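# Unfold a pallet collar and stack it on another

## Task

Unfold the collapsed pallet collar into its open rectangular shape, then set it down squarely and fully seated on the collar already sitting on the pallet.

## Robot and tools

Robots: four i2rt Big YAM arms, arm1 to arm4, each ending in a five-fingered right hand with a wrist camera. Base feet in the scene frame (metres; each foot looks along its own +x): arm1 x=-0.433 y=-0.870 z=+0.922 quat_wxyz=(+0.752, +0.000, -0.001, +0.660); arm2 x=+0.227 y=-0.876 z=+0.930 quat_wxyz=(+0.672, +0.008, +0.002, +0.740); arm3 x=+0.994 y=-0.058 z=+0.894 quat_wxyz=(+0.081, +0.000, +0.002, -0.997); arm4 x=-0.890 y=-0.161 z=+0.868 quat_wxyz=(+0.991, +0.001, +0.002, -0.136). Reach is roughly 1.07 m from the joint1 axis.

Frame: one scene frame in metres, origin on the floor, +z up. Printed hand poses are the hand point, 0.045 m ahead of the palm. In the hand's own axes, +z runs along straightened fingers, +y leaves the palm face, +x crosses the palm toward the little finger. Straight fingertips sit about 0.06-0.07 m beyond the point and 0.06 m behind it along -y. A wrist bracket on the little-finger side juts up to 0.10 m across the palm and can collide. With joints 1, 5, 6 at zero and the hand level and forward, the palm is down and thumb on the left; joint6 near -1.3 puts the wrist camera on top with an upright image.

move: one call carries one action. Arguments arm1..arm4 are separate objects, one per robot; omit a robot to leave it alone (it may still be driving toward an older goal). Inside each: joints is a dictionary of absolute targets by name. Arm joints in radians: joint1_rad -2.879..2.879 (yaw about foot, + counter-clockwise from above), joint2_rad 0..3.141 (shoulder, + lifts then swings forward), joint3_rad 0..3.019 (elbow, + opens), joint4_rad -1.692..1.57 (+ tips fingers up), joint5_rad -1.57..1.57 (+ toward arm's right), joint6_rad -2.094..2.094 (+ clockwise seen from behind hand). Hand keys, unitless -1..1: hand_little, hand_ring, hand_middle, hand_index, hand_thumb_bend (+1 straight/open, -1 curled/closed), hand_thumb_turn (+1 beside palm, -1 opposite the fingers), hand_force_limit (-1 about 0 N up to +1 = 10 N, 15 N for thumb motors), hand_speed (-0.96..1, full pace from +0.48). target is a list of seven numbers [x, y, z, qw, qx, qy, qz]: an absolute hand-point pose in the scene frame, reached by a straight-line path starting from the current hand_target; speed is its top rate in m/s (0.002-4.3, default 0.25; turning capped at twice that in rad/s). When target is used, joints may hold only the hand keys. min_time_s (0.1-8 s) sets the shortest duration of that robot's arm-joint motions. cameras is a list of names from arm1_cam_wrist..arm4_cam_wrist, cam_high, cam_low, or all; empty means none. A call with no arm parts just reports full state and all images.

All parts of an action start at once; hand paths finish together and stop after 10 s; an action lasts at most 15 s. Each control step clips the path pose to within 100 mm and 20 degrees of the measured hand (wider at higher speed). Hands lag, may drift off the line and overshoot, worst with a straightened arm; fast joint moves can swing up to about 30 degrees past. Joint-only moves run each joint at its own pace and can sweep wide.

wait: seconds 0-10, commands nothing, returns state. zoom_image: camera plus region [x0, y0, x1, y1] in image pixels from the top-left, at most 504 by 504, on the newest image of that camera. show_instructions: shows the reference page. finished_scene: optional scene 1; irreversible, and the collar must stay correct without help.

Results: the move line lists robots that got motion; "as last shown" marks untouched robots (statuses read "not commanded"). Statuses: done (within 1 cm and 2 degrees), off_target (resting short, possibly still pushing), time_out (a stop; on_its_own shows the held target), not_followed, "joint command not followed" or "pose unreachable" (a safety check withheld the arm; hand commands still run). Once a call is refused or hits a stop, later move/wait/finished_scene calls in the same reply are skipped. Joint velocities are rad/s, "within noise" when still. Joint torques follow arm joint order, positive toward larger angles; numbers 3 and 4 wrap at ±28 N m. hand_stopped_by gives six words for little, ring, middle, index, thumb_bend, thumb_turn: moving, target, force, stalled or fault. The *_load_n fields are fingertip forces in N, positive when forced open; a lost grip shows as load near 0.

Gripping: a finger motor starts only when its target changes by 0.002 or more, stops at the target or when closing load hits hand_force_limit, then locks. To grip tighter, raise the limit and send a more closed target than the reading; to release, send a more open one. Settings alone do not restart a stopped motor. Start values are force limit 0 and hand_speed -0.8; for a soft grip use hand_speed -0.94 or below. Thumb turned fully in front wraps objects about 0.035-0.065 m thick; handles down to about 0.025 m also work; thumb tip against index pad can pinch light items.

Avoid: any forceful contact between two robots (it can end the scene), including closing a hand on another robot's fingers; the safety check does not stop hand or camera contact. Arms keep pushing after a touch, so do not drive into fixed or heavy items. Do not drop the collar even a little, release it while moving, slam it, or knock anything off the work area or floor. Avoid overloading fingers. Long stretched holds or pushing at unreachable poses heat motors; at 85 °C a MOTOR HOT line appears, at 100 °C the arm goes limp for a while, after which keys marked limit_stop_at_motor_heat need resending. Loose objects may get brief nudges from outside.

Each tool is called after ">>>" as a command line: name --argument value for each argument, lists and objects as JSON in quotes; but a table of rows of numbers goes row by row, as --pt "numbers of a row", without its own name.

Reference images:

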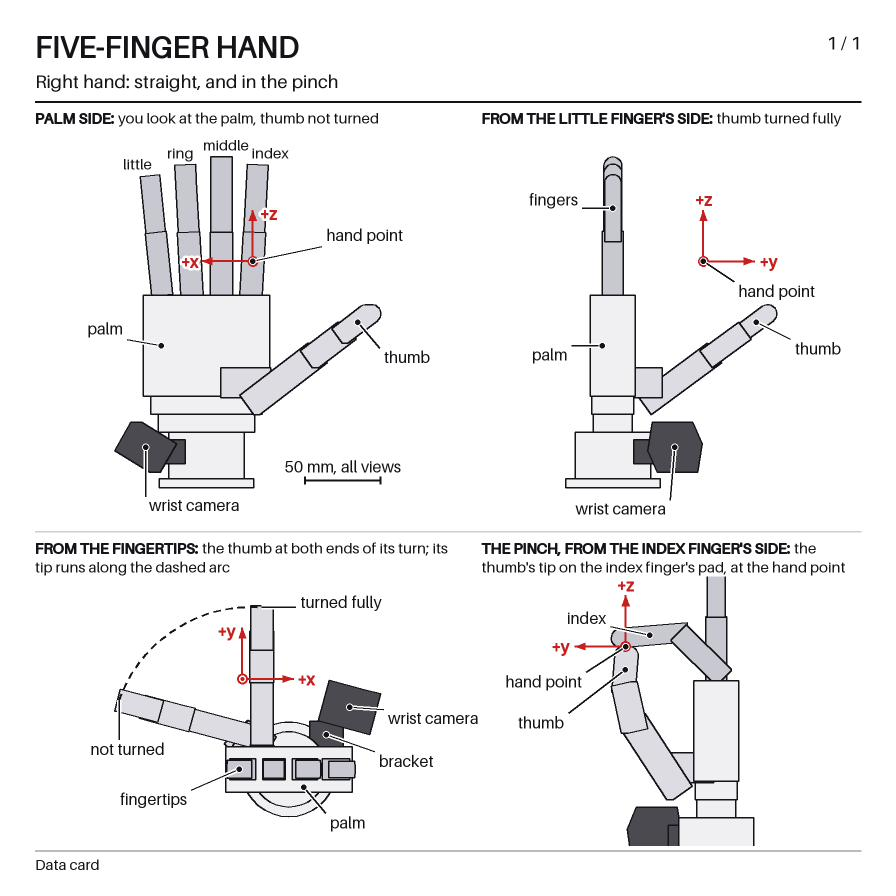

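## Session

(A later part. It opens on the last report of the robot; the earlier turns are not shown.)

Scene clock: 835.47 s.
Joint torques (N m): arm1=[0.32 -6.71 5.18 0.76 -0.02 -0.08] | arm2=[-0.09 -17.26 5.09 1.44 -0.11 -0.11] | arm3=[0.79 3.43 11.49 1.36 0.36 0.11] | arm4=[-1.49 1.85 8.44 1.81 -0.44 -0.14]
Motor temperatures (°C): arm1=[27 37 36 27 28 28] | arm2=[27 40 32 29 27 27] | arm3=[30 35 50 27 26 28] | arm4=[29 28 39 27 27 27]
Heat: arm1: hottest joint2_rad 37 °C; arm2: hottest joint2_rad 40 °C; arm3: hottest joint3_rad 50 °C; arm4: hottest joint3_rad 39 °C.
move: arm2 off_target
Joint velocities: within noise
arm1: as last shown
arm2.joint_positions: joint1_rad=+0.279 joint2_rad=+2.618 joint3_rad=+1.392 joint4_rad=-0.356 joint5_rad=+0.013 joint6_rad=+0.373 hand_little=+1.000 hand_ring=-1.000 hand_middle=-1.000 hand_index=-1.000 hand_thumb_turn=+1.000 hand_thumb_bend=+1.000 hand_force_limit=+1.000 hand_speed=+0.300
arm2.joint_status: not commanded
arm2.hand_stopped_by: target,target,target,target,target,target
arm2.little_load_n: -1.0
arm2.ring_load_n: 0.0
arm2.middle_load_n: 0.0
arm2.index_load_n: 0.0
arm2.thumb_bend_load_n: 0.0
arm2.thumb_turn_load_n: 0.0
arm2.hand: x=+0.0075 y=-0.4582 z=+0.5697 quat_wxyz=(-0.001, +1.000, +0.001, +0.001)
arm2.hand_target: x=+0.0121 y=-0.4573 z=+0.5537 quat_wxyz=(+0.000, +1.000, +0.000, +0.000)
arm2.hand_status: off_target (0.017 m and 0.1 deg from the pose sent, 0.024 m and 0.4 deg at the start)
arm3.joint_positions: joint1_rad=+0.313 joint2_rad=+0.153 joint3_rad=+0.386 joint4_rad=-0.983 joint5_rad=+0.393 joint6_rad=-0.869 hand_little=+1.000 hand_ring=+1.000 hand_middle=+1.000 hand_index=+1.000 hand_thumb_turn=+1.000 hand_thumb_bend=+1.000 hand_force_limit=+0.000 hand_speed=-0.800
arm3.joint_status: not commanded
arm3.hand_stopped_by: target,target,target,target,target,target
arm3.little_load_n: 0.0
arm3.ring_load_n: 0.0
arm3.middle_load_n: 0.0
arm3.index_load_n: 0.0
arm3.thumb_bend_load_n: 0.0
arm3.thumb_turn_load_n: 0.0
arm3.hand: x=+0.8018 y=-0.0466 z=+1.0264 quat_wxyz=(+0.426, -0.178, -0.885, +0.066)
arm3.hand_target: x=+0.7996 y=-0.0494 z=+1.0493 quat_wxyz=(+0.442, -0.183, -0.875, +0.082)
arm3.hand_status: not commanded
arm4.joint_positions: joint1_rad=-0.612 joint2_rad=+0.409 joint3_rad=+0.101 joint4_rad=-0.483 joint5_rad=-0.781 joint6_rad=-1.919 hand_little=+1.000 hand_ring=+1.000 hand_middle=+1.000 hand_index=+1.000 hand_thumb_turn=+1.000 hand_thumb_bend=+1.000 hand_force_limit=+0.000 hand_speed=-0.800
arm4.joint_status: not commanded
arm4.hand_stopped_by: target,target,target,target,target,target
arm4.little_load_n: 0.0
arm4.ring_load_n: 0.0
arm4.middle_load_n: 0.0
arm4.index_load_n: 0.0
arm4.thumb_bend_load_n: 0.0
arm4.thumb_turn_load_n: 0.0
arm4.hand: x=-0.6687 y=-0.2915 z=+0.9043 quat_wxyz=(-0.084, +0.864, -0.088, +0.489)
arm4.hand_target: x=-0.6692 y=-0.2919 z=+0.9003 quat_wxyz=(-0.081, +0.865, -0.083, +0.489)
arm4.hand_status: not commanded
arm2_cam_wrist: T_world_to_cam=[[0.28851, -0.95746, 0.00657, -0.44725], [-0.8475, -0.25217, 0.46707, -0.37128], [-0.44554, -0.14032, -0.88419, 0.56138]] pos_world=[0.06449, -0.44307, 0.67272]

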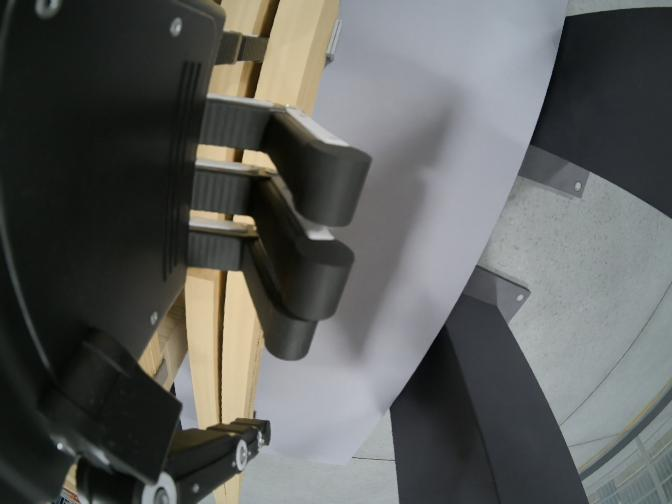

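>>> move --arm2 '{"target": [0.012, -0.464, 0.566, 0, 1, 0, 0], "speed": 0.05}'

>>> move --arm2 '{"target": [0.012, -0.464, 0.548, 0, 1, 0, 0], "speed": 0.05}' --cameras '["arm2_cam_wrist"]'

>>> zoom_image --camera "arm2_cam_wrist" --region '[200, 0, 360, 160]'

Scene clock: 840.50 s.
Joint torques (N m): arm1=[0.32 -6.77 5.19 0.75 -0.02 -0.08] | arm2=[0.85 -20.13 2.24 1.39 -0.18 -0.02] | arm3=[0.73 3.43 11.51 1.37 0.35 0.11] | arm4=[-1.2 1.44 8.55 1.91 -0.46 -0.16]
Motor temperatures (°C): arm1=[27 36 36 27 28 28] | arm2=[27 40 33 29 27 27] | arm3=[30 35 50 27 26 28] | arm4=[29 28 39 27 27 27]
Heat: arm1: hottest joint2_rad 36 °C; arm2: hottest joint2_rad 40 °C; arm3: hottest joint3_rad 50 °C; arm4: hottest joint3_rad 39 °C.
move: arm2 done
Joint velocities: within noise
arm1, arm3, arm4: as last shown
arm2.joint_positions: joint1_rad=+0.279 joint2_rad=+2.616 joint3_rad=+1.383 joint4_rad=-0.349 joint5_rad=+0.013 joint6_rad=+0.373 hand_little=+1.000 hand_ring=-1.000 hand_middle=-1.000 hand_index=-1.000 hand_thumb_turn=+1.000 hand_thumb_bend=+1.000 hand_force_limit=+1.000 hand_speed=+0.300
arm2.joint_status: not commanded
arm2.hand_stopped_by: target,target,target,target,target,target
arm2.little_load_n: 0.0
arm2.ring_load_n: 0.0
arm2.middle_load_n: 0.0
arm2.index_load_n: 0.0
arm2.thumb_bend_load_n: 0.0
arm2.thumb_turn_load_n: 0.0
arm2.hand: x=+0.0084 y=-0.4604 z=+0.5698 quat_wxyz=(-0.001, +1.000, +0.001, +0.000)
arm2.hand_target: x=+0.0121 y=-0.4641 z=+0.5660 quat_wxyz=(+0.000, +1.000, +0.000, +0.000)
arm2.hand_status: done (0.006 m and 0.2 deg from the pose sent, 0.008 m and 0.1 deg at the start)
pictures: none

Scene clock: 841.47 s.
Joint torques (N m): arm1=[0.21 -6.65 5.15 0.76 -0.02 -0.08] | arm2=[0.56 -16.32 4.51 1.96 -0.16 -0.03] | arm3=[0.79 3.43 11.51 1.37 0.36 0.11] | arm4=[-1.49 1.08 8.34 1.78 -0.45 -0.19]
Motor temperatures (°C): arm1=[27 36 36 27 28 28] | arm2=[27 40 33 29 27 27] | arm3=[30 35 50 27 26 28] | arm4=[29 28 39 27 27 27]
Heat: arm1: hottest joint2_rad 36 °C; arm2: hottest joint2_rad 40 °C; arm3: hottest joint3_rad 50 °C; arm4: hottest joint3_rad 39 °C.
move: arm2 off_target
Joint velocities: within noise
arm1, arm3, arm4: as last shown
arm2.joint_positions: joint1_rad=+0.279 joint2_rad=+2.616 joint3_rad=+1.383 joint4_rad=-0.344 joint5_rad=+0.013 joint6_rad=+0.373 hand_little=+1.000 hand_ring=-1.000 hand_middle=-1.000 hand_index=-1.000 hand_thumb_turn=+1.000 hand_thumb_bend=+1.000 hand_force_limit=+1.000 hand_speed=+0.300
arm2.joint_status: not commanded
arm2.hand_stopped_by: target,target,target,target,target,target
arm2.little_load_n: -1.0
arm2.ring_load_n: 0.0
arm2.middle_load_n: 0.0
arm2.index_load_n: 0.0
arm2.thumb_bend_load_n: 0.0
arm2.thumb_turn_load_n: 0.0
arm2.hand: x=+0.0081 y=-0.4596 z=+0.5692 quat_wxyz=(-0.003, +1.000, +0.001, +0.000)
arm2.hand_target: x=+0.0123 y=-0.4647 z=+0.5491 quat_wxyz=(+0.000, +1.000, +0.000, +0.000)
arm2.hand_status: off_target (0.022 m and 0.4 deg from the pose sent, 0.022 m and 0.2 deg at the start)
arm4.ring_load_n: -0.5
arm2_cam_wrist: T_world_to_cam=[[0.28844, -0.9575, 0.00165, -0.446], [-0.84666, -0.25425, 0.46746, -0.37209], [-0.44717, -0.13623, -0.88401, 0.56283]] pos_world=[0.06529, -0.44497, 0.67222]

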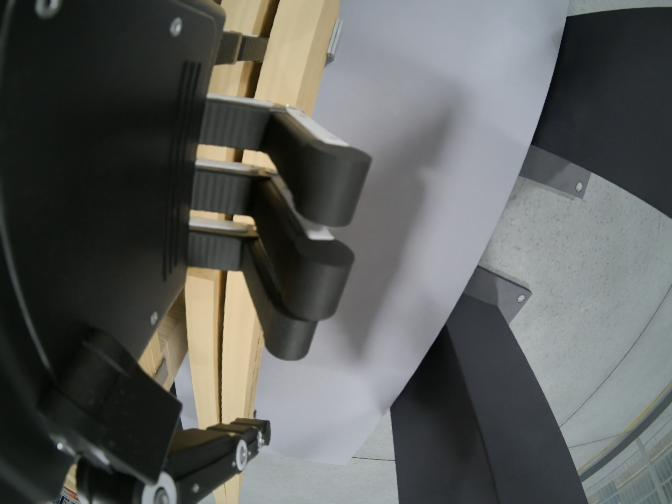

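Scaled by 3.150 from the camera's image (finer frame: 960x720).

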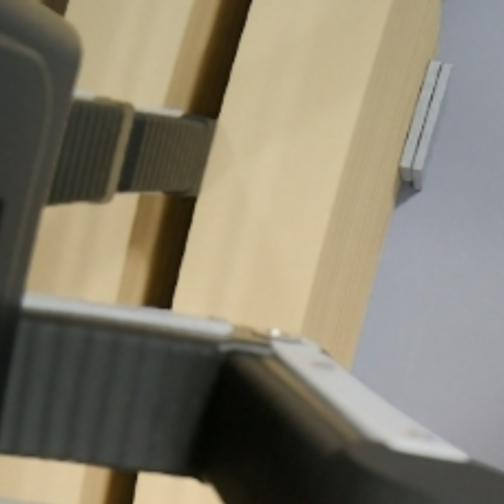

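>>> move --arm2 '{"target": [0.012, -0.485, 0.545, 0, 1, 0, 0], "speed": 0.03}' --cameras '["arm2_cam_wrist"]'

>>> zoom_image --camera "arm2_cam_wrist" --region '[200, 0, 360, 160]'

Scene clock: 847.37 s.
Joint torques (N m): arm1=[0.26 -6.83 5.19 0.77 -0.02 -0.08] | arm2=[1.44 -17.03 1.83 1.02 -0.26 0.15] | arm3=[0.85 3.43 11.51 1.36 0.35 0.11] | arm4=[-1.03 1.73 8.29 1.73 -0.48 -0.14]
Motor temperatures (°C): arm1=[27 36 36 27 28 28] | arm2=[27 39 32 29 27 27] | arm3=[30 35 50 27 26 28] | arm4=[29 28 39 27 27 27]
Heat: arm1: hottest joint2_rad 36 °C; arm2: hottest joint2_rad 39 °C; arm3: hottest joint3_rad 50 °C; arm4: hottest joint3_rad 39 °C.
move: arm2 off_target
Joint velocities: within noise
arm1, arm3, arm4: as last shown
arm1.thumb_turn_load_n: -0.5
arm2.joint_positions: joint1_rad=+0.279 joint2_rad=+2.616 joint3_rad=+1.355 joint4_rad=-0.276 joint5_rad=+0.016 joint6_rad=+0.373 hand_little=+1.000 hand_ring=-1.000 hand_middle=-1.000 hand_index=-1.000 hand_thumb_turn=+1.000 hand_thumb_bend=+1.000 hand_force_limit=+1.000 hand_speed=+0.300
arm2.joint_status: not commanded
arm2.hand_stopped_by: target,target,target,target,target,target
arm2.little_load_n: 0.0
arm2.ring_load_n: 0.0
arm2.middle_load_n: 0.0
arm2.index_load_n: 0.0
arm2.thumb_bend_load_n: 0.0
arm2.thumb_turn_load_n: 0.0
arm2.hand: x=+0.0082 y=-0.4589 z=+0.5640 quat_wxyz=(-0.022, +1.000, +0.001, -0.006)
arm2.hand_target: x=+0.0126 y=-0.4851 z=+0.5464 quat_wxyz=(+0.000, +1.000, +0.000, +0.000)
arm2.hand_status: off_target (0.033 m and 2.6 deg from the pose sent, 0.035 m and 0.4 deg at the start)
arm4.ring_load_n: 0.0
arm2_cam_wrist: T_world_to_cam=[[0.2881, -0.95683, -0.03848, -0.42238], [-0.84115, -0.27207, 0.46738, -0.37758], [-0.45767, -0.10228, -0.88322, 0.57359]] pos_world=[0.0666, -0.44821, 0.66682]

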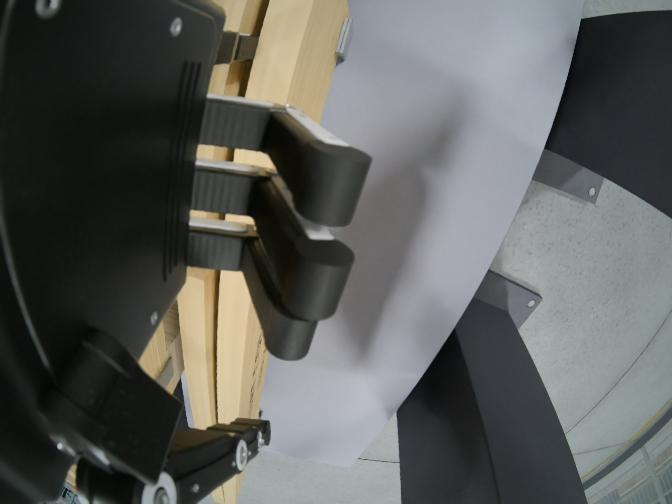

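Scaled by 3.150 from the camera's image (finer frame: 960x720).

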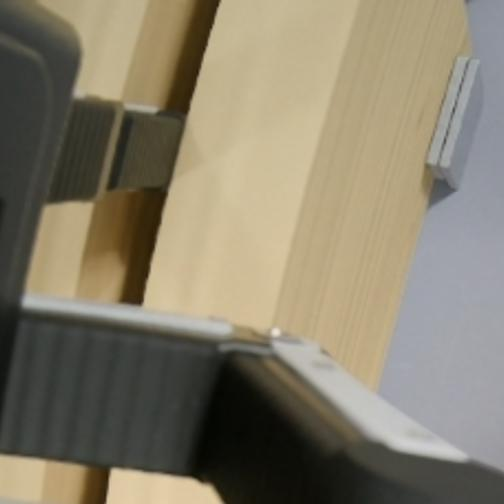

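>>> move --arm2 '{"target": [0.012, -0.50, 0.540, 0, 1, 0, 0], "speed": 0.03}' --cameras '["arm2_cam_wrist"]'

>>> zoom_image --camera "arm2_cam_wrist" --region '[200, 0, 360, 160]'

Scene clock: 851.43 s.
Joint torques (N m): arm1=[0.32 -6.77 5.15 0.75 -0.02 -0.08] | arm2=[1.79 -17.55 1.32 0.92 -0.31 0.17] | arm3=[0.79 3.43 11.51 1.37 0.35 0.11] | arm4=[-1.32 1.79 8.32 1.84 -0.49 -0.16]
Motor temperatures (°C): arm1=[27 36 36 27 28 28] | arm2=[27 39 32 29 27 27] | arm3=[30 35 50 27 26 28] | arm4=[29 28 39 27 27 27]
Heat: arm1: hottest joint2_rad 36 °C; arm2: hottest joint2_rad 39 °C; arm3: hottest joint3_rad 50 °C; arm4: hottest joint3_rad 39 °C.
move: arm2 off_target
Joint velocities: within noise
arm1.joint_positions: joint1_rad=-0.243 joint2_rad=+1.488 joint3_rad=+0.472 joint4_rad=-0.074 joint5_rad=-0.180 joint6_rad=-0.330 hand_little=+1.000 hand_ring=+1.000 hand_middle=+1.000 hand_index=+1.000 hand_thumb_turn=-1.000 hand_thumb_bend=+1.000 hand_force_limit=+1.000 hand_speed=+0.300
arm1.joint_status: not commanded
arm1.hand_stopped_by: target,target,target,target,target,target
arm1.little_load_n: 0.0
arm1.ring_load_n: 0.0
arm1.middle_load_n: 0.0
arm1.index_load_n: 0.0
arm1.thumb_bend_load_n: 0.0
arm1.thumb_turn_load_n: 0.0
arm1.hand: x=-0.3561 y=-0.5539 z=+0.8465 quat_wxyz=(-0.253, +0.967, +0.000, +0.000)
arm1.hand_target: x=-0.3600 y=-0.5500 z=+0.8500 quat_wxyz=(-0.259, +0.966, +0.000, +0.000)
arm1.hand_status: not commanded
arm2.joint_positions: joint1_rad=+0.287 joint2_rad=+2.617 joint3_rad=+1.322 joint4_rad=-0.234 joint5_rad=+0.018 joint6_rad=+0.380 hand_little=+1.000 hand_ring=-1.000 hand_middle=-1.000 hand_index=-1.000 hand_thumb_turn=+1.000 hand_thumb_bend=+1.000 hand_force_limit=+1.000 hand_speed=+0.300
arm2.joint_status: not commanded
arm2.hand_stopped_by: target,target,target,target,target,target
arm2.little_load_n: 0.0
arm2.ring_load_n: 0.0
arm2.middle_load_n: 0.0
arm2.index_load_n: -0.5
arm2.thumb_bend_load_n: 0.0
arm2.thumb_turn_load_n: 0.0
arm2.hand: x=+0.0085 y=-0.4692 z=+0.5596 quat_wxyz=(-0.027, +1.000, +0.001, -0.007)
arm2.hand_target: x=+0.0129 y=-0.5000 z=+0.5417 quat_wxyz=(+0.000, +1.000, +0.000, +0.000)
arm2.hand_status: off_target (0.037 m and 3.2 deg from the pose sent, 0.048 m and 2.6 deg at the start)
arm3, arm4: as last shown
arm3.little_load_n: 0.5
arm4.thumb_bend_load_n: 0.5
arm2_cam_wrist: T_world_to_cam=[[0.28969, -0.95594, -0.04754, -0.42709], [-0.84007, -0.27775, 0.46598, -0.37999], [-0.45865, -0.09506, -0.88352, 0.57232]] pos_world=[0.067, -0.45941, 0.66243]

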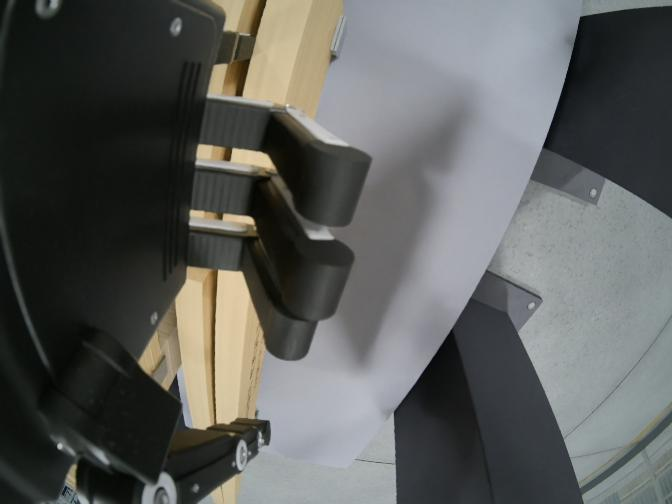

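Scaled by 3.150 from the camera's image (finer frame: 960x720).

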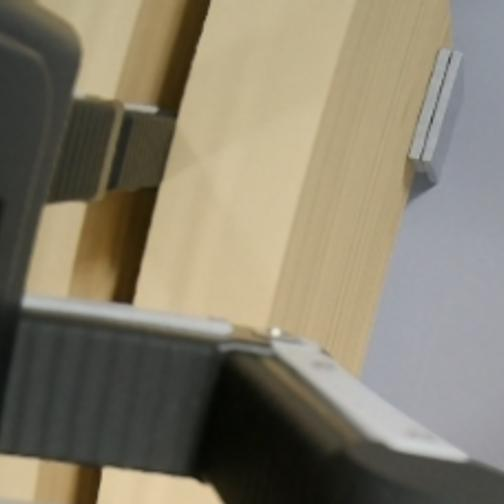

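>>> move --arm2 '{"target": [0.012, -0.515, 0.538, 0, 1, 0, 0], "speed": 0.03}'

>>> move --arm2 '{"target": [0.012, -0.53, 0.536, 0, 1, 0, 0], "speed": 0.03}' --cameras '["arm2_cam_wrist", "cam_high"]'

>>> zoom_image --camera "arm2_cam_wrist" --region '[200, 0, 360, 160]'

>>> zoom_image --camera "cam_high" --region '[300, 130, 640, 330]'

Scene clock: 859.20 s.
Joint torques (N m): arm1=[0.38 -6.83 5.16 0.76 -0.02 -0.08] | arm2=[1.44 -16.73 1.03 0.59 -0.45 0.24] | arm3=[0.79 3.43 11.51 1.36 0.36 0.11] | arm4=[-1.32 1.79 8.4 1.77 -0.45 -0.14]
Motor temperatures (°C): arm1=[27 36 36 27 28 28] | arm2=[27 39 32 29 27 27] | arm3=[30 35 50 27 26 28] | arm4=[29 28 39 27 27 27]
Heat: arm1: hottest joint2_rad 36 °C; arm2: hottest joint2_rad 39 °C; arm3: hottest joint3_rad 50 °C; arm4: hottest joint3_rad 39 °C.
move: arm2 off_target
Joint velocities: within noise
arm1, arm3, arm4: as last shown
arm2.joint_positions: joint1_rad=+0.299 joint2_rad=+2.617 joint3_rad=+1.284 joint4_rad=-0.192 joint5_rad=+0.020 joint6_rad=+0.391 hand_little=+1.000 hand_ring=-1.000 hand_middle=-1.000 hand_index=-1.000 hand_thumb_turn=+1.000 hand_thumb_bend=+1.000 hand_force_limit=+1.000 hand_speed=+0.300
arm2.joint_status: not commanded
arm2.hand_stopped_by: target,target,target,target,target,target
arm2.little_load_n: 0.0
arm2.ring_load_n: 0.0
arm2.middle_load_n: 0.0
arm2.index_load_n: 0.0
arm2.thumb_bend_load_n: 0.0
arm2.thumb_turn_load_n: 0.0
arm2.hand: x=+0.0087 y=-0.4831 z=+0.5555 quat_wxyz=(-0.029, +1.000, +0.001, -0.007)
arm2.hand_target: x=+0.0129 y=-0.5149 z=+0.5396 quat_wxyz=(+0.000, +1.000, +0.000, +0.000)
arm2.hand_status: off_target (0.037 m and 3.4 deg from the pose sent, 0.051 m and 3.2 deg at the start)
arm3.little_load_n: 0.0
arm4.thumb_bend_load_n: 0.0
pictures: none

Scene clock: 860.20 s.
Joint torques (N m): arm1=[0.26 -6.89 5.15 0.75 -0.02 -0.08] | arm2=[2.14 -16.91 -0.01 0.38 -0.54 0.29] | arm3=[0.79 3.49 11.51 1.37 0.35 0.11] | arm4=[-1.38 1.38 8.31 1.7 -0.47 -0.17]
Motor temperatures (°C): arm1=[27 36 36 27 28 28] | arm2=[27 39 32 29 27 27] | arm3=[30 35 50 27 26 28] | arm4=[29 28 39 27 27 27]
Heat: arm1: hottest joint2_rad 36 °C; arm2: hottest joint2_rad 39 °C; arm3: hottest joint3_rad 50 °C; arm4: hottest joint3_rad 39 °C.
move: arm2 off_target
Joint velocities: within noise
arm1, arm3, arm4: as last shown
arm2.joint_positions: joint1_rad=+0.305 joint2_rad=+2.617 joint3_rad=+1.257 joint4_rad=-0.151 joint5_rad=+0.023 joint6_rad=+0.397 hand_little=+1.000 hand_ring=-1.000 hand_middle=-1.000 hand_index=-1.000 hand_thumb_turn=+1.000 hand_thumb_bend=+1.000 hand_force_limit=+1.000 hand_speed=+0.300
arm2.joint_status: not commanded
arm2.hand_stopped_by: target,target,target,target,target,target
arm2.little_load_n: 0.0
arm2.ring_load_n: 0.0
arm2.middle_load_n: 0.0
arm2.index_load_n: 0.0
arm2.thumb_bend_load_n: 0.0
arm2.thumb_turn_load_n: 0.0
arm2.hand: x=+0.0086 y=-0.4898 z=+0.5527 quat_wxyz=(-0.036, +0.999, +0.002, -0.008)
arm2.hand_target: x=+0.0132 y=-0.5295 z=+0.5379 quat_wxyz=(+0.000, +1.000, +0.000, +0.001)
arm2.hand_status: off_target (0.044 m and 4.2 deg from the pose sent, 0.051 m and 3.4 deg at the start)
arm2_cam_wrist: T_world_to_cam=[[0.28975, -0.95481, -0.06617, -0.43621], [-0.83862, -0.2866, 0.46322, -0.38517], [-0.46125, -0.07873, -0.88377, 0.5724]] pos_world=[0.0674, -0.48183, 0.65543]

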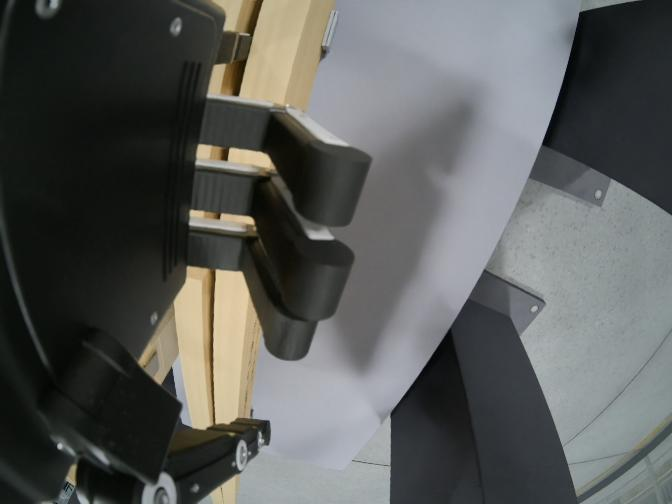

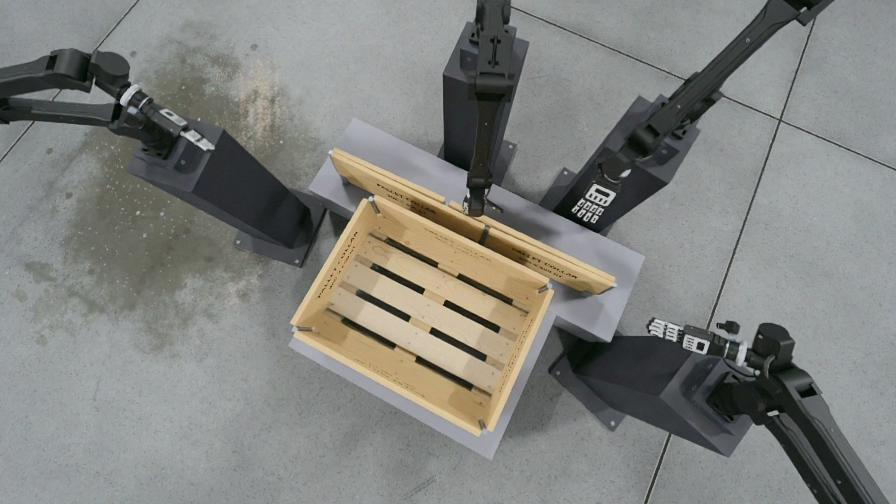

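Scaled by 3.150 from the camera's image (finer frame: 960x720).

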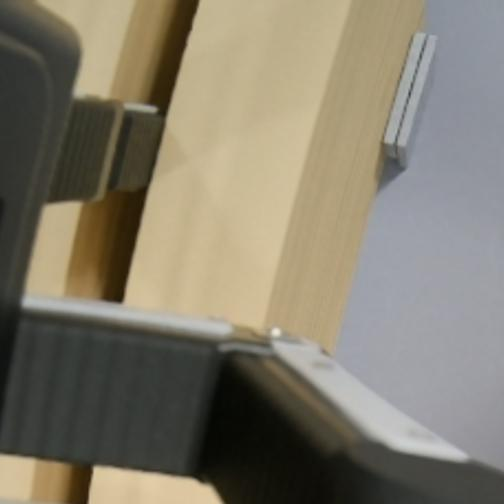

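Scaled by 1.482.

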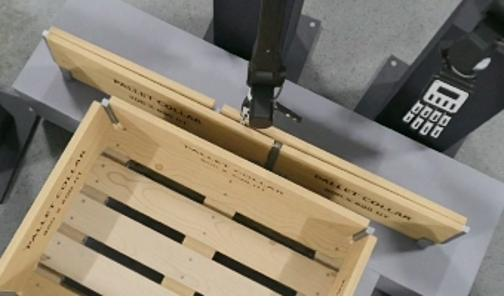

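>>> move --arm2 '{"target": [0.012, -0.488, 0.570, 0, 1, 0, 0], "speed": 0.04}' --cameras '["arm2_cam_wrist"]'

>>> zoom_image --camera "arm2_cam_wrist" --region '[200, 0, 360, 160]'

Scene clock: 867.80 s.
Joint torques (N m): arm1=[0.38 -6.77 5.19 0.75 -0.02 -0.09] | arm2=[-0.21 -19.9 2.93 -0.39 -0.19 -0.04] | arm3=[0.79 3.43 11.51 1.37 0.35 0.11] | arm4=[-1.32 1.9 8.36 1.88 -0.47 -0.14]
Motor temperatures (°C): arm1=[27 36 36 27 28 28] | arm2=[27 38 32 29 28 27] | arm3=[30 35 50 27 26 28] | arm4=[29 28 39 27 27 27]
Heat: arm1: hottest joint2_rad 36 °C; arm2: hottest joint2_rad 38 °C; arm3: hottest joint3_rad 50 °C; arm4: hottest joint3_rad 39 °C.
move: arm2 done
Joint velocities: within noise
arm1, arm3, arm4: as last shown
arm1.thumb_turn_load_n: -0.5
arm2.joint_positions: joint1_rad=+0.301 joint2_rad=+2.592 joint3_rad=+1.293 joint4_rad=-0.264 joint5_rad=+0.014 joint6_rad=+0.391 hand_little=+1.000 hand_ring=-1.000 hand_middle=-1.000 hand_index=-1.000 hand_thumb_turn=+1.000 hand_thumb_bend=+1.000 hand_force_limit=+1.000 hand_speed=+0.300
arm2.joint_status: not commanded
arm2.hand_stopped_by: target,target,target,target,target,target
arm2.little_load_n: 0.0
arm2.ring_load_n: 0.0
arm2.middle_load_n: 0.0
arm2.index_load_n: 0.0
arm2.thumb_bend_load_n: 0.0
arm2.thumb_turn_load_n: 0.0
arm2.hand: x=+0.0073 y=-0.4851 z=+0.5694 quat_wxyz=(-0.010, +1.000, +0.003, -0.002)
arm2.hand_target: x=+0.0120 y=-0.4881 z=+0.5701 quat_wxyz=(+0.000, +1.000, +0.000, +0.000)
arm2.hand_status: done (0.006 m and 1.3 deg from the pose sent, 0.018 m and 4.2 deg at the start)
arm2_cam_wrist: T_world_to_cam=[[0.29228, -0.95624, -0.01361, -0.46095], [-0.84362, -0.26451, 0.46727, -0.38425], [-0.45043, -0.12509, -0.88401, 0.56464]] pos_world=[0.06489, -0.47178, 0.67242]

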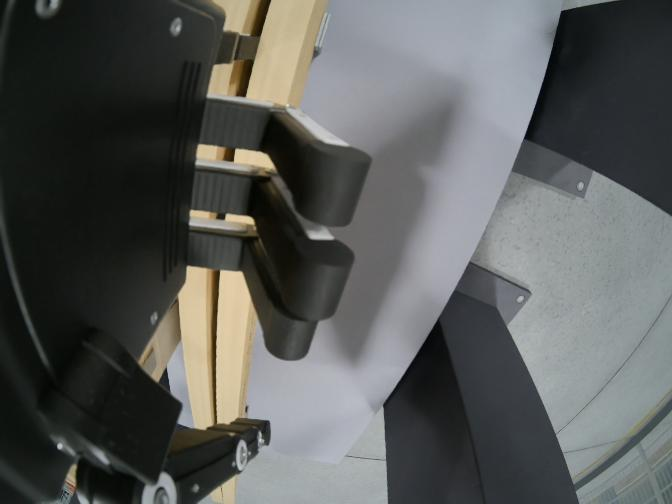

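Scaled by 3.150 from the camera's image (finer frame: 960x720).

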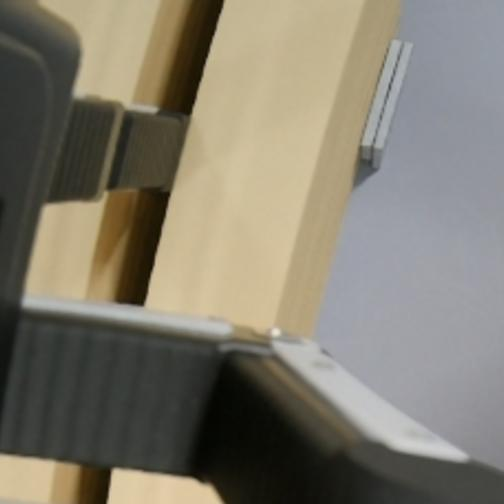

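>>> move --arm2 '{"target": [0.012, -0.482, 0.600, 0, 1, 0, 0], "speed": 0.06, "joints": {"hand_little": 0.7}}'

>>> move --arm2 '{"target": [0.012, -0.482, 0.582, 0, 1, 0, 0], "speed": 0.06, "joints": {"hand_little": 1.0}}' --cameras '["arm2_cam_wrist"]'

>>> zoom_image --camera "arm2_cam_wrist" --region '[200, 0, 360, 160]'

Scene clock: 874.37 s.
Joint torques (N m): arm1=[0.38 -6.71 5.18 0.76 -0.02 -0.09] | arm2=[-0.5 -19.66 2.7 0.27 -0.15 0.02] | arm3=[0.79 3.43 11.51 1.37 0.36 0.11] | arm4=[-1.61 1.49 8.43 1.84 -0.48 -0.15]
Motor temperatures (°C): arm1=[27 36 36 27 28 28] | arm2=[27 39 32 29 27 27] | arm3=[30 35 50 27 26 28] | arm4=[29 28 39 27 27 27]
Heat: arm1: hottest joint2_rad 36 °C; arm2: hottest joint2_rad 39 °C; arm3: hottest joint3_rad 50 °C; arm4: hottest joint3_rad 39 °C.
move: arm2 done
Joint velocities: within noise
arm1: as last shown
arm1.thumb_turn_load_n: 0.0
arm2.joint_positions: joint1_rad=+0.297 joint2_rad=+2.524 joint3_rad=+1.276 joint4_rad=-0.320 joint5_rad=+0.013 joint6_rad=+0.384 hand_little=+0.700 hand_ring=-1.000 hand_middle=-1.000 hand_index=-1.000 hand_thumb_turn=+1.000 hand_thumb_bend=+1.000 hand_force_limit=+1.000 hand_speed=+0.300
arm2.joint_status: all done
arm2.hand_stopped_by: target,target,target,target,target,target
arm2.little_load_n: 0.0
arm2.ring_load_n: 0.0
arm2.middle_load_n: 0.0
arm2.index_load_n: 0.0
arm2.thumb_bend_load_n: 0.0
arm2.thumb_turn_load_n: 0.0
arm2.hand: x=+0.0066 y=-0.4786 z=+0.5995 quat_wxyz=(-0.008, +1.000, +0.004, -0.002)
arm2.hand_target: x=+0.0119 y=-0.4820 z=+0.6001 quat_wxyz=(+0.000, +1.000, +0.000, +0.000)
arm2.hand_status: done (0.006 m and 1.0 deg from the pose sent, 0.031 m and 1.3 deg at the start)
arm3.joint_positions: joint1_rad=+0.313 joint2_rad=+0.153 joint3_rad=+0.386 joint4_rad=-0.983 joint5_rad=+0.393 joint6_rad=-0.869 hand_little=+1.000 hand_ring=+1.000 hand_middle=+1.000 hand_index=+1.000 hand_thumb_turn=+1.000 hand_thumb_bend=+1.000 hand_force_limit=+0.000 hand_speed=-0.800
arm3.joint_status: not commanded
arm3.hand_stopped_by: target,target,target,target,target,target
arm3.little_load_n: 0.0
arm3.ring_load_n: 0.0
arm3.middle_load_n: 0.0
arm3.index_load_n: 0.0
arm3.thumb_bend_load_n: 0.0
arm3.thumb_turn_load_n: 0.0
arm3.hand: x=+0.8018 y=-0.0466 z=+1.0264 quat_wxyz=(+0.426, -0.178, -0.885, +0.066)
arm3.hand_target: x=+0.7996 y=-0.0494 z=+1.0493 quat_wxyz=(+0.442, -0.183, -0.875, +0.082)
arm3.hand_status: not commanded
arm4.joint_positions: joint1_rad=-0.612 joint2_rad=+0.409 joint3_rad=+0.101 joint4_rad=-0.483 joint5_rad=-0.781 joint6_rad=-1.919 hand_little=+1.000 hand_ring=+1.000 hand_middle=+1.000 hand_index=+1.000 hand_thumb_turn=+1.000 hand_thumb_bend=+1.000 hand_force_limit=+0.000 hand_speed=-0.800
arm4.joint_status: not commanded
arm4.hand_stopped_by: target,target,target,target,target,target
arm4.little_load_n: 0.0
arm4.ring_load_n: 0.0
arm4.middle_load_n: 0.0
arm4.index_load_n: 0.0
arm4.thumb_bend_load_n: 0.0
arm4.thumb_turn_load_n: 0.0
arm4.hand: x=-0.6687 y=-0.2915 z=+0.9043 quat_wxyz=(-0.084, +0.864, -0.088, +0.489)
arm4.hand_target: x=-0.6692 y=-0.2919 z=+0.9003 quat_wxyz=(-0.081, +0.865, -0.083, +0.489)
arm4.hand_status: not commanded
pictures: none

Scene clock: 875.43 s.
Joint torques (N m): arm1=[0.21 -6.65 5.19 0.76 -0.02 -0.08] | arm2=[-0.26 -18.2 4 1.17 -0.14 0.01] | arm3=[0.79 3.49 11.49 1.37 0.35 0.11] | arm4=[-1.44 1.55 8.42 1.8 -0.49 -0.17]
Motor temperatures (°C): arm1=[27 36 36 27 28 28] | arm2=[27 39 32 29 27 27] | arm3=[30 35 50 27 26 28] | arm4=[29 28 39 27 27 27]
Heat: arm1: hottest joint2_rad 36 °C; arm2: hottest joint2_rad 39 °C; arm3: hottest joint3_rad 50 °C; arm4: hottest joint3_rad 39 °C.
move: arm2 done
Joint velocities: within noise
arm1, arm3, arm4: as last shown
arm2.joint_positions: joint1_rad=+0.297 joint2_rad=+2.550 joint3_rad=+1.280 joint4_rad=-0.320 joint5_rad=+0.013 joint6_rad=+0.384 hand_little=+1.000 hand_ring=-1.000 hand_middle=-1.000 hand_index=-1.000 hand_thumb_turn=+1.000 hand_thumb_bend=+1.000 hand_force_limit=+1.000 hand_speed=+0.300
arm2.joint_status: all done
arm2.hand_stopped_by: target,target,target,target,target,target
arm2.little_load_n: -0.5
arm2.ring_load_n: 0.0
arm2.middle_load_n: 0.0
arm2.index_load_n: 0.0
arm2.thumb_bend_load_n: 0.0
arm2.thumb_turn_load_n: 0.0
arm2.hand: x=+0.0100 y=-0.4871 z=+0.5891 quat_wxyz=(+0.002, +1.000, +0.004, +0.002)
arm2.hand_target: x=+0.0121 y=-0.4821 z=+0.5822 quat_wxyz=(+0.000, +1.000, +0.000, +0.000)
arm2.hand_status: done (0.009 m and 0.6 deg from the pose sent, 0.019 m and 1.0 deg at the start)
arm2_cam_wrist: T_world_to_cam=[[0.29545, -0.95527, 0.01286, -0.47847], [-0.84684, -0.25564, 0.46639, -0.38681], [-0.44224, -0.14869, -0.88449, 0.57159]] pos_world=[0.06658, -0.47096, 0.69212]

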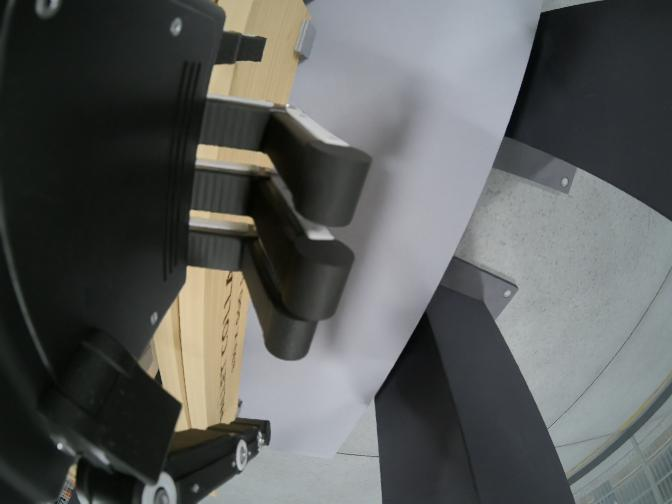

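Scaled by 3.150 from the camera's image (finer frame: 960x720).

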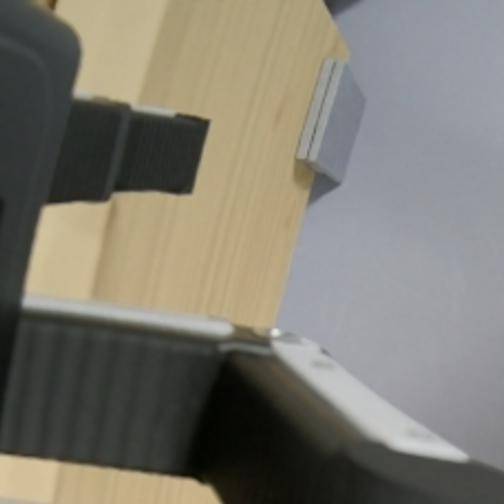

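>>> move --cameras '["cam_high", "cam_low", "arm1_cam_wrist"]'

>>> zoom_image --camera "cam_high" --region '[300, 130, 640, 330]'

>>> zoom_image --camera "cam_high" --region '[400, 170, 520, 260]'

Scene clock: 878.73 s.
Joint torques (N m): arm1=[0.32 -6.65 5.16 0.76 -0.02 -0.09] | arm2=[-0.38 -17.96 4.14 1.07 -0.12 0.03] | arm3=[0.79 3.43 11.51 1.37 0.35 0.11] | arm4=[-1.32 1.26 8.42 1.84 -0.44 -0.15]
Motor temperatures (°C): arm1=[27 36 36 27 28 28] | arm2=[27 39 32 29 27 27] | arm3=[30 35 50 27 26 28] | arm4=[29 28 39 27 27 27]
Heat: arm1: hottest joint2_rad 36 °C; arm2: hottest joint2_rad 39 °C; arm3: hottest joint3_rad 50 °C; arm4: hottest joint3_rad 39 °C.
Joint velocities: within noise
arm1.joint_positions: joint1_rad=-0.243 joint2_rad=+1.488 joint3_rad=+0.472 joint4_rad=-0.074 joint5_rad=-0.180 joint6_rad=-0.330 hand_little=+1.000 hand_ring=+1.000 hand_middle=+1.000 hand_index=+1.000 hand_thumb_turn=-1.000 hand_thumb_bend=+1.000 hand_force_limit=+1.000 hand_speed=+0.300
arm1.joint_status: not commanded
arm1.hand_stopped_by: target,target,target,target,target,target
arm1.little_load_n: 0.0
arm1.ring_load_n: 0.0
arm1.middle_load_n: 0.0
arm1.index_load_n: 0.0
arm1.thumb_bend_load_n: 0.0
arm1.thumb_turn_load_n: 0.0
arm1.hand: x=-0.3561 y=-0.5539 z=+0.8465 quat_wxyz=(-0.253, +0.967, +0.000, +0.000) (m; scene frame)
arm1.hand_target: x=-0.3600 y=-0.5500 z=+0.8500 quat_wxyz=(-0.259, +0.966, +0.000, +0.000) (m; scene frame)
arm1.hand_status: not commanded
arm2.joint_positions: joint1_rad=+0.297 joint2_rad=+2.550 joint3_rad=+1.280 joint4_rad=-0.320 joint5_rad=+0.013 joint6_rad=+0.384 hand_little=+1.000 hand_ring=-1.000 hand_middle=-1.000 hand_index=-1.000 hand_thumb_turn=+1.000 hand_thumb_bend=+1.000 hand_force_limit=+1.000 hand_speed=+0.300
arm2.joint_status: all done
arm2.hand_stopped_by: target,target,target,target,target,target
arm2.little_load_n: 0.0
arm2.ring_load_n: 0.0
arm2.middle_load_n: 0.0
arm2.index_load_n: 0.0
arm2.thumb_bend_load_n: 0.0
arm2.thumb_turn_load_n: 0.0
arm2.hand: x=+0.0100 y=-0.4871 z=+0.5891 quat_wxyz=(+0.002, +1.000, +0.004, +0.002) (m; scene frame)
arm2.hand_target: x=+0.0121 y=-0.4821 z=+0.5822 quat_wxyz=(+0.000, +1.000, +0.000, +0.000) (m; scene frame)
arm2.hand_status: done (0.009 m and 0.6 deg from the pose sent, 0.019 m and 1.0 deg at the start)
arm3.joint_positions: joint1_rad=+0.313 joint2_rad=+0.153 joint3_rad=+0.386 joint4_rad=-0.983 joint5_rad=+0.393 joint6_rad=-0.869 hand_little=+1.000 hand_ring=+1.000 hand_middle=+1.000 hand_index=+1.000 hand_thumb_turn=+1.000 hand_thumb_bend=+1.000 hand_force_limit=+0.000 hand_speed=-0.800
arm3.joint_status: not commanded
arm3.hand_stopped_by: target,target,target,target,target,target
arm3.little_load_n: 0.0
arm3.ring_load_n: 0.0
arm3.middle_load_n: 0.0
arm3.index_load_n: 0.0
arm3.thumb_bend_load_n: 0.0
arm3.thumb_turn_load_n: 0.0
arm3.hand: x=+0.8018 y=-0.0466 z=+1.0264 quat_wxyz=(+0.426, -0.178, -0.885, +0.066) (m; scene frame)
arm3.hand_target: x=+0.7996 y=-0.0494 z=+1.0493 quat_wxyz=(+0.442, -0.183, -0.875, +0.082) (m; scene frame)
arm3.hand_status: not commanded
arm4.joint_positions: joint1_rad=-0.612 joint2_rad=+0.409 joint3_rad=+0.101 joint4_rad=-0.483 joint5_rad=-0.781 joint6_rad=-1.919 hand_little=+1.000 hand_ring=+1.000 hand_middle=+1.000 hand_index=+1.000 hand_thumb_turn=+1.000 hand_thumb_bend=+1.000 hand_force_limit=+0.000 hand_speed=-0.800
arm4.joint_status: not commanded
arm4.hand_stopped_by: target,target,target,target,target,target
arm4.little_load_n: 0.0
arm4.ring_load_n: 0.0
arm4.middle_load_n: 0.0
arm4.index_load_n: 0.0
arm4.thumb_bend_load_n: 0.0
arm4.thumb_turn_load_n: 0.0
arm4.hand: x=-0.6687 y=-0.2915 z=+0.9043 quat_wxyz=(-0.084, +0.864, -0.088, +0.489) (m; scene frame)
arm4.hand_target: x=-0.6692 y=-0.2919 z=+0.9003 quat_wxyz=(-0.081, +0.865, -0.083, +0.489) (m; scene frame)
arm4.hand_status: not commanded
pictures: arm1_cam_wrist, cam_high, cam_low
camera_calibration:
arm1_cam_wrist: T_world_to_cam=[[0.26276, -0.82949, -0.49285, 0.05478], [-0.83724, -0.4499, 0.31083, -0.80474], [-0.47957, 0.33096, -0.8127, 0.81675]] pos_world=[-0.29646, -0.58693, 0.94091]

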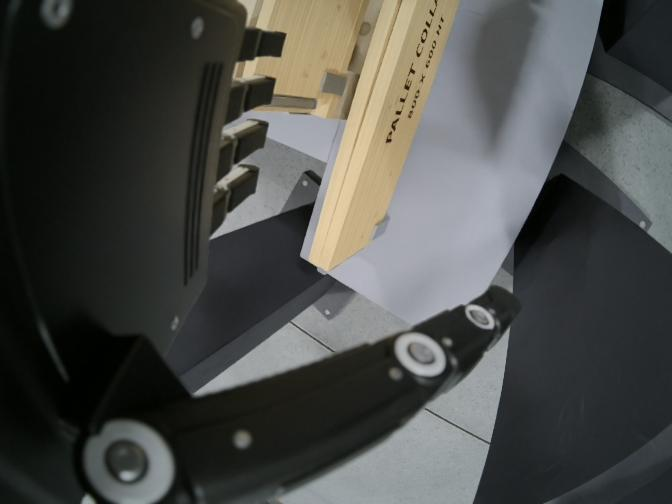

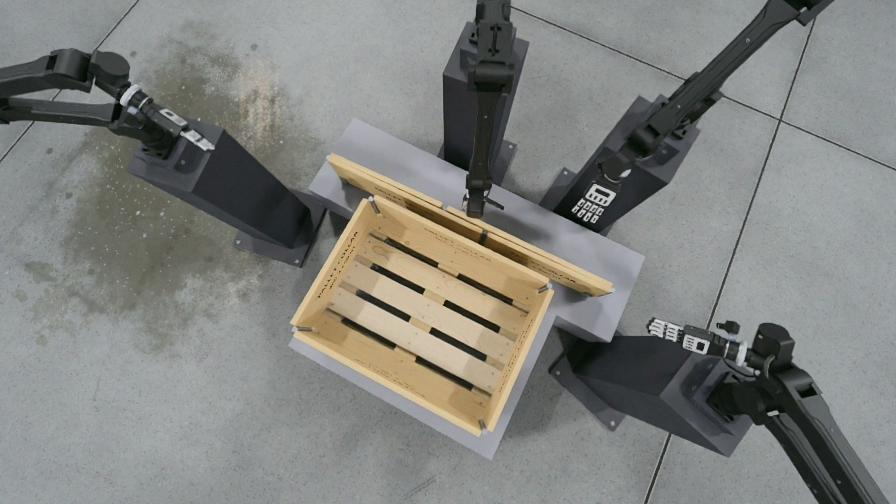

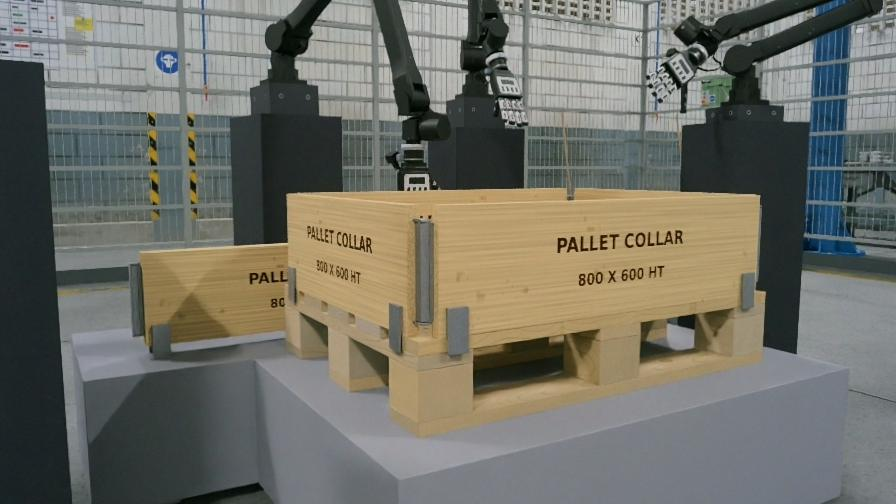

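Scaled by 1.482.

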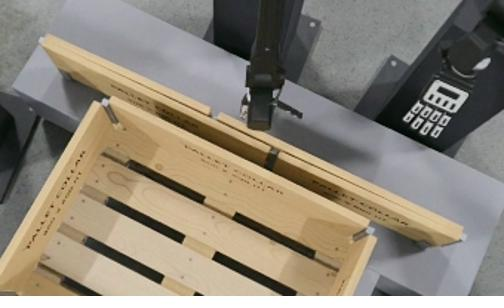

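Scaled by 4.200.

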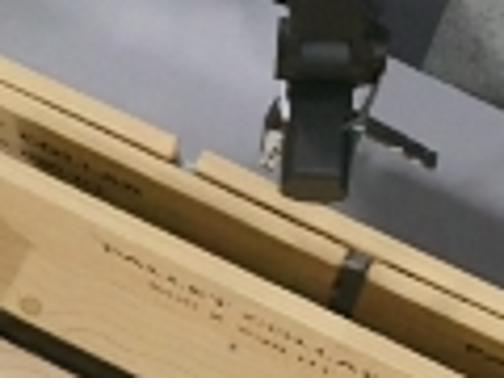

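>>> move --arm2 '{"target": [0.012, -0.465, 0.610, 0, 1, 0, 0], "speed": 0.08}'

>>> move --arm2 '{"target": [0.012, -0.462, 0.582, 0, 1, 0, 0], "speed": 0.08}' --cameras '["arm2_cam_wrist"]'

>>> zoom_image --camera "arm2_cam_wrist" --region '[200, 0, 360, 160]'

Scene clock: 909.33 s.
Joint torques (N m): arm1=[0.26 -6.65 5.16 0.76 -0.02 -0.08] | arm2=[-0.44 -19.84 4.31 -0.02 -0.18 -0.04] | arm3=[0.79 3.43 11.51 1.37 0.35 0.11] | arm4=[-1.55 1.79 8.28 1.76 -0.43 -0.17]
Motor temperatures (°C): arm1=[27 35 36 27 28 28] | arm2=[27 39 32 29 27 27] | arm3=[30 34 51 27 26 28] | arm4=[29 28 39 27 27 27]
Heat: arm1: hottest joint3_rad 36 °C; arm2: hottest joint2_rad 39 °C; arm3: hottest joint3_rad 51 °C; arm4: hottest joint3_rad 39 °C.
move: arm2 done
Joint velocities: within noise
arm1, arm3, arm4: as last shown
arm2.joint_positions: joint1_rad=+0.284 joint2_rad=+2.512 joint3_rad=+1.297 joint4_rad=-0.369 joint5_rad=+0.013 joint6_rad=+0.380 hand_little=+1.000 hand_ring=-1.000 hand_middle=-1.000 hand_index=-1.000 hand_thumb_turn=+1.000 hand_thumb_bend=+1.000 hand_force_limit=+1.000 hand_speed=+0.300
arm2.joint_status: not commanded
arm2.hand_stopped_by: target,target,target,target,target,target
arm2.little_load_n: 0.0
arm2.ring_load_n: 0.0
arm2.middle_load_n: 0.0
arm2.index_load_n: 0.0
arm2.thumb_bend_load_n: 0.5
arm2.thumb_turn_load_n: 0.0
arm2.hand: x=+0.0102 y=-0.4708 z=+0.6087 quat_wxyz=(+0.000, +1.000, +0.000, +0.001)
arm2.hand_target: x=+0.0121 y=-0.4650 z=+0.6100 quat_wxyz=(+0.000, +1.000, +0.000, +0.000)
arm2.hand_status: done (0.006 m and 0.1 deg from the pose sent, 0.031 m and 0.6 deg at the start)
pictures: none

Scene clock: 910.40 s.
Joint torques (N m): arm1=[0.26 -6.77 5.18 0.76 -0.03 -0.08] | arm2=[-0.03 -18.9 4.59 1.2 -0.13 -0.06] | arm3=[0.79 3.43 11.51 1.37 0.36 0.11] | arm4=[-1.55 2.08 8.39 1.91 -0.48 -0.15]
Motor temperatures (°C): arm1=[27 35 36 27 28 28] | arm2=[27 39 32 29 27 27] | arm3=[30 34 51 27 26 28] | arm4=[29 28 39 27 27 27]
Heat: arm1: hottest joint3_rad 36 °C; arm2: hottest joint2_rad 39 °C; arm3: hottest joint3_rad 51 °C; arm4: hottest joint3_rad 39 °C.
move: arm2 done
Joint velocities: within noise
arm1, arm3, arm4: as last shown
arm2.joint_positions: joint1_rad=+0.283 joint2_rad=+2.567 joint3_rad=+1.340 joint4_rad=-0.367 joint5_rad=+0.013 joint6_rad=+0.377 hand_little=+1.000 hand_ring=-1.000 hand_middle=-1.000 hand_index=-1.000 hand_thumb_turn=+1.000 hand_thumb_bend=+1.000 hand_force_limit=+1.000 hand_speed=+0.300
arm2.joint_status: not commanded
arm2.hand_stopped_by: target,target,target,target,target,target
arm2.little_load_n: -0.5
arm2.ring_load_n: 0.0
arm2.middle_load_n: 0.0
arm2.index_load_n: 0.0
arm2.thumb_bend_load_n: 0.0
arm2.thumb_turn_load_n: 0.0
arm2.hand: x=+0.0098 y=-0.4689 z=+0.5885 quat_wxyz=(+0.005, +1.000, +0.001, +0.003)
arm2.hand_target: x=+0.0120 y=-0.4622 z=+0.5822 quat_wxyz=(+0.000, +1.000, +0.000, +0.000)
arm2.hand_status: done (0.010 m and 0.6 deg from the pose sent, 0.028 m and 0.1 deg at the start)
arm2_cam_wrist: T_world_to_cam=[[0.28932, -0.95706, 0.01798, -0.46484], [-0.84927, -0.24798, 0.4661, -0.37833], [-0.44163, -0.15013, -0.88455, 0.57309]] pos_world=[0.06628, -0.45266, 0.69162]

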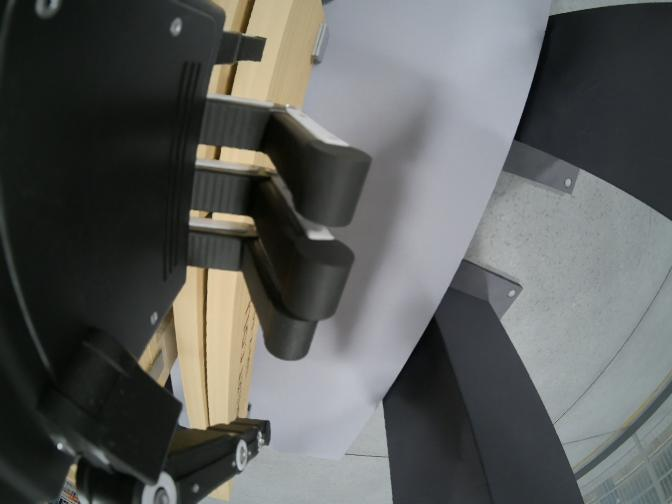

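Scaled by 3.150 from the camera's image (finer frame: 960x720).

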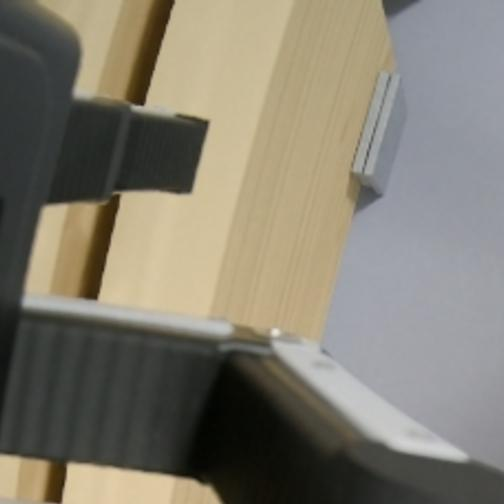

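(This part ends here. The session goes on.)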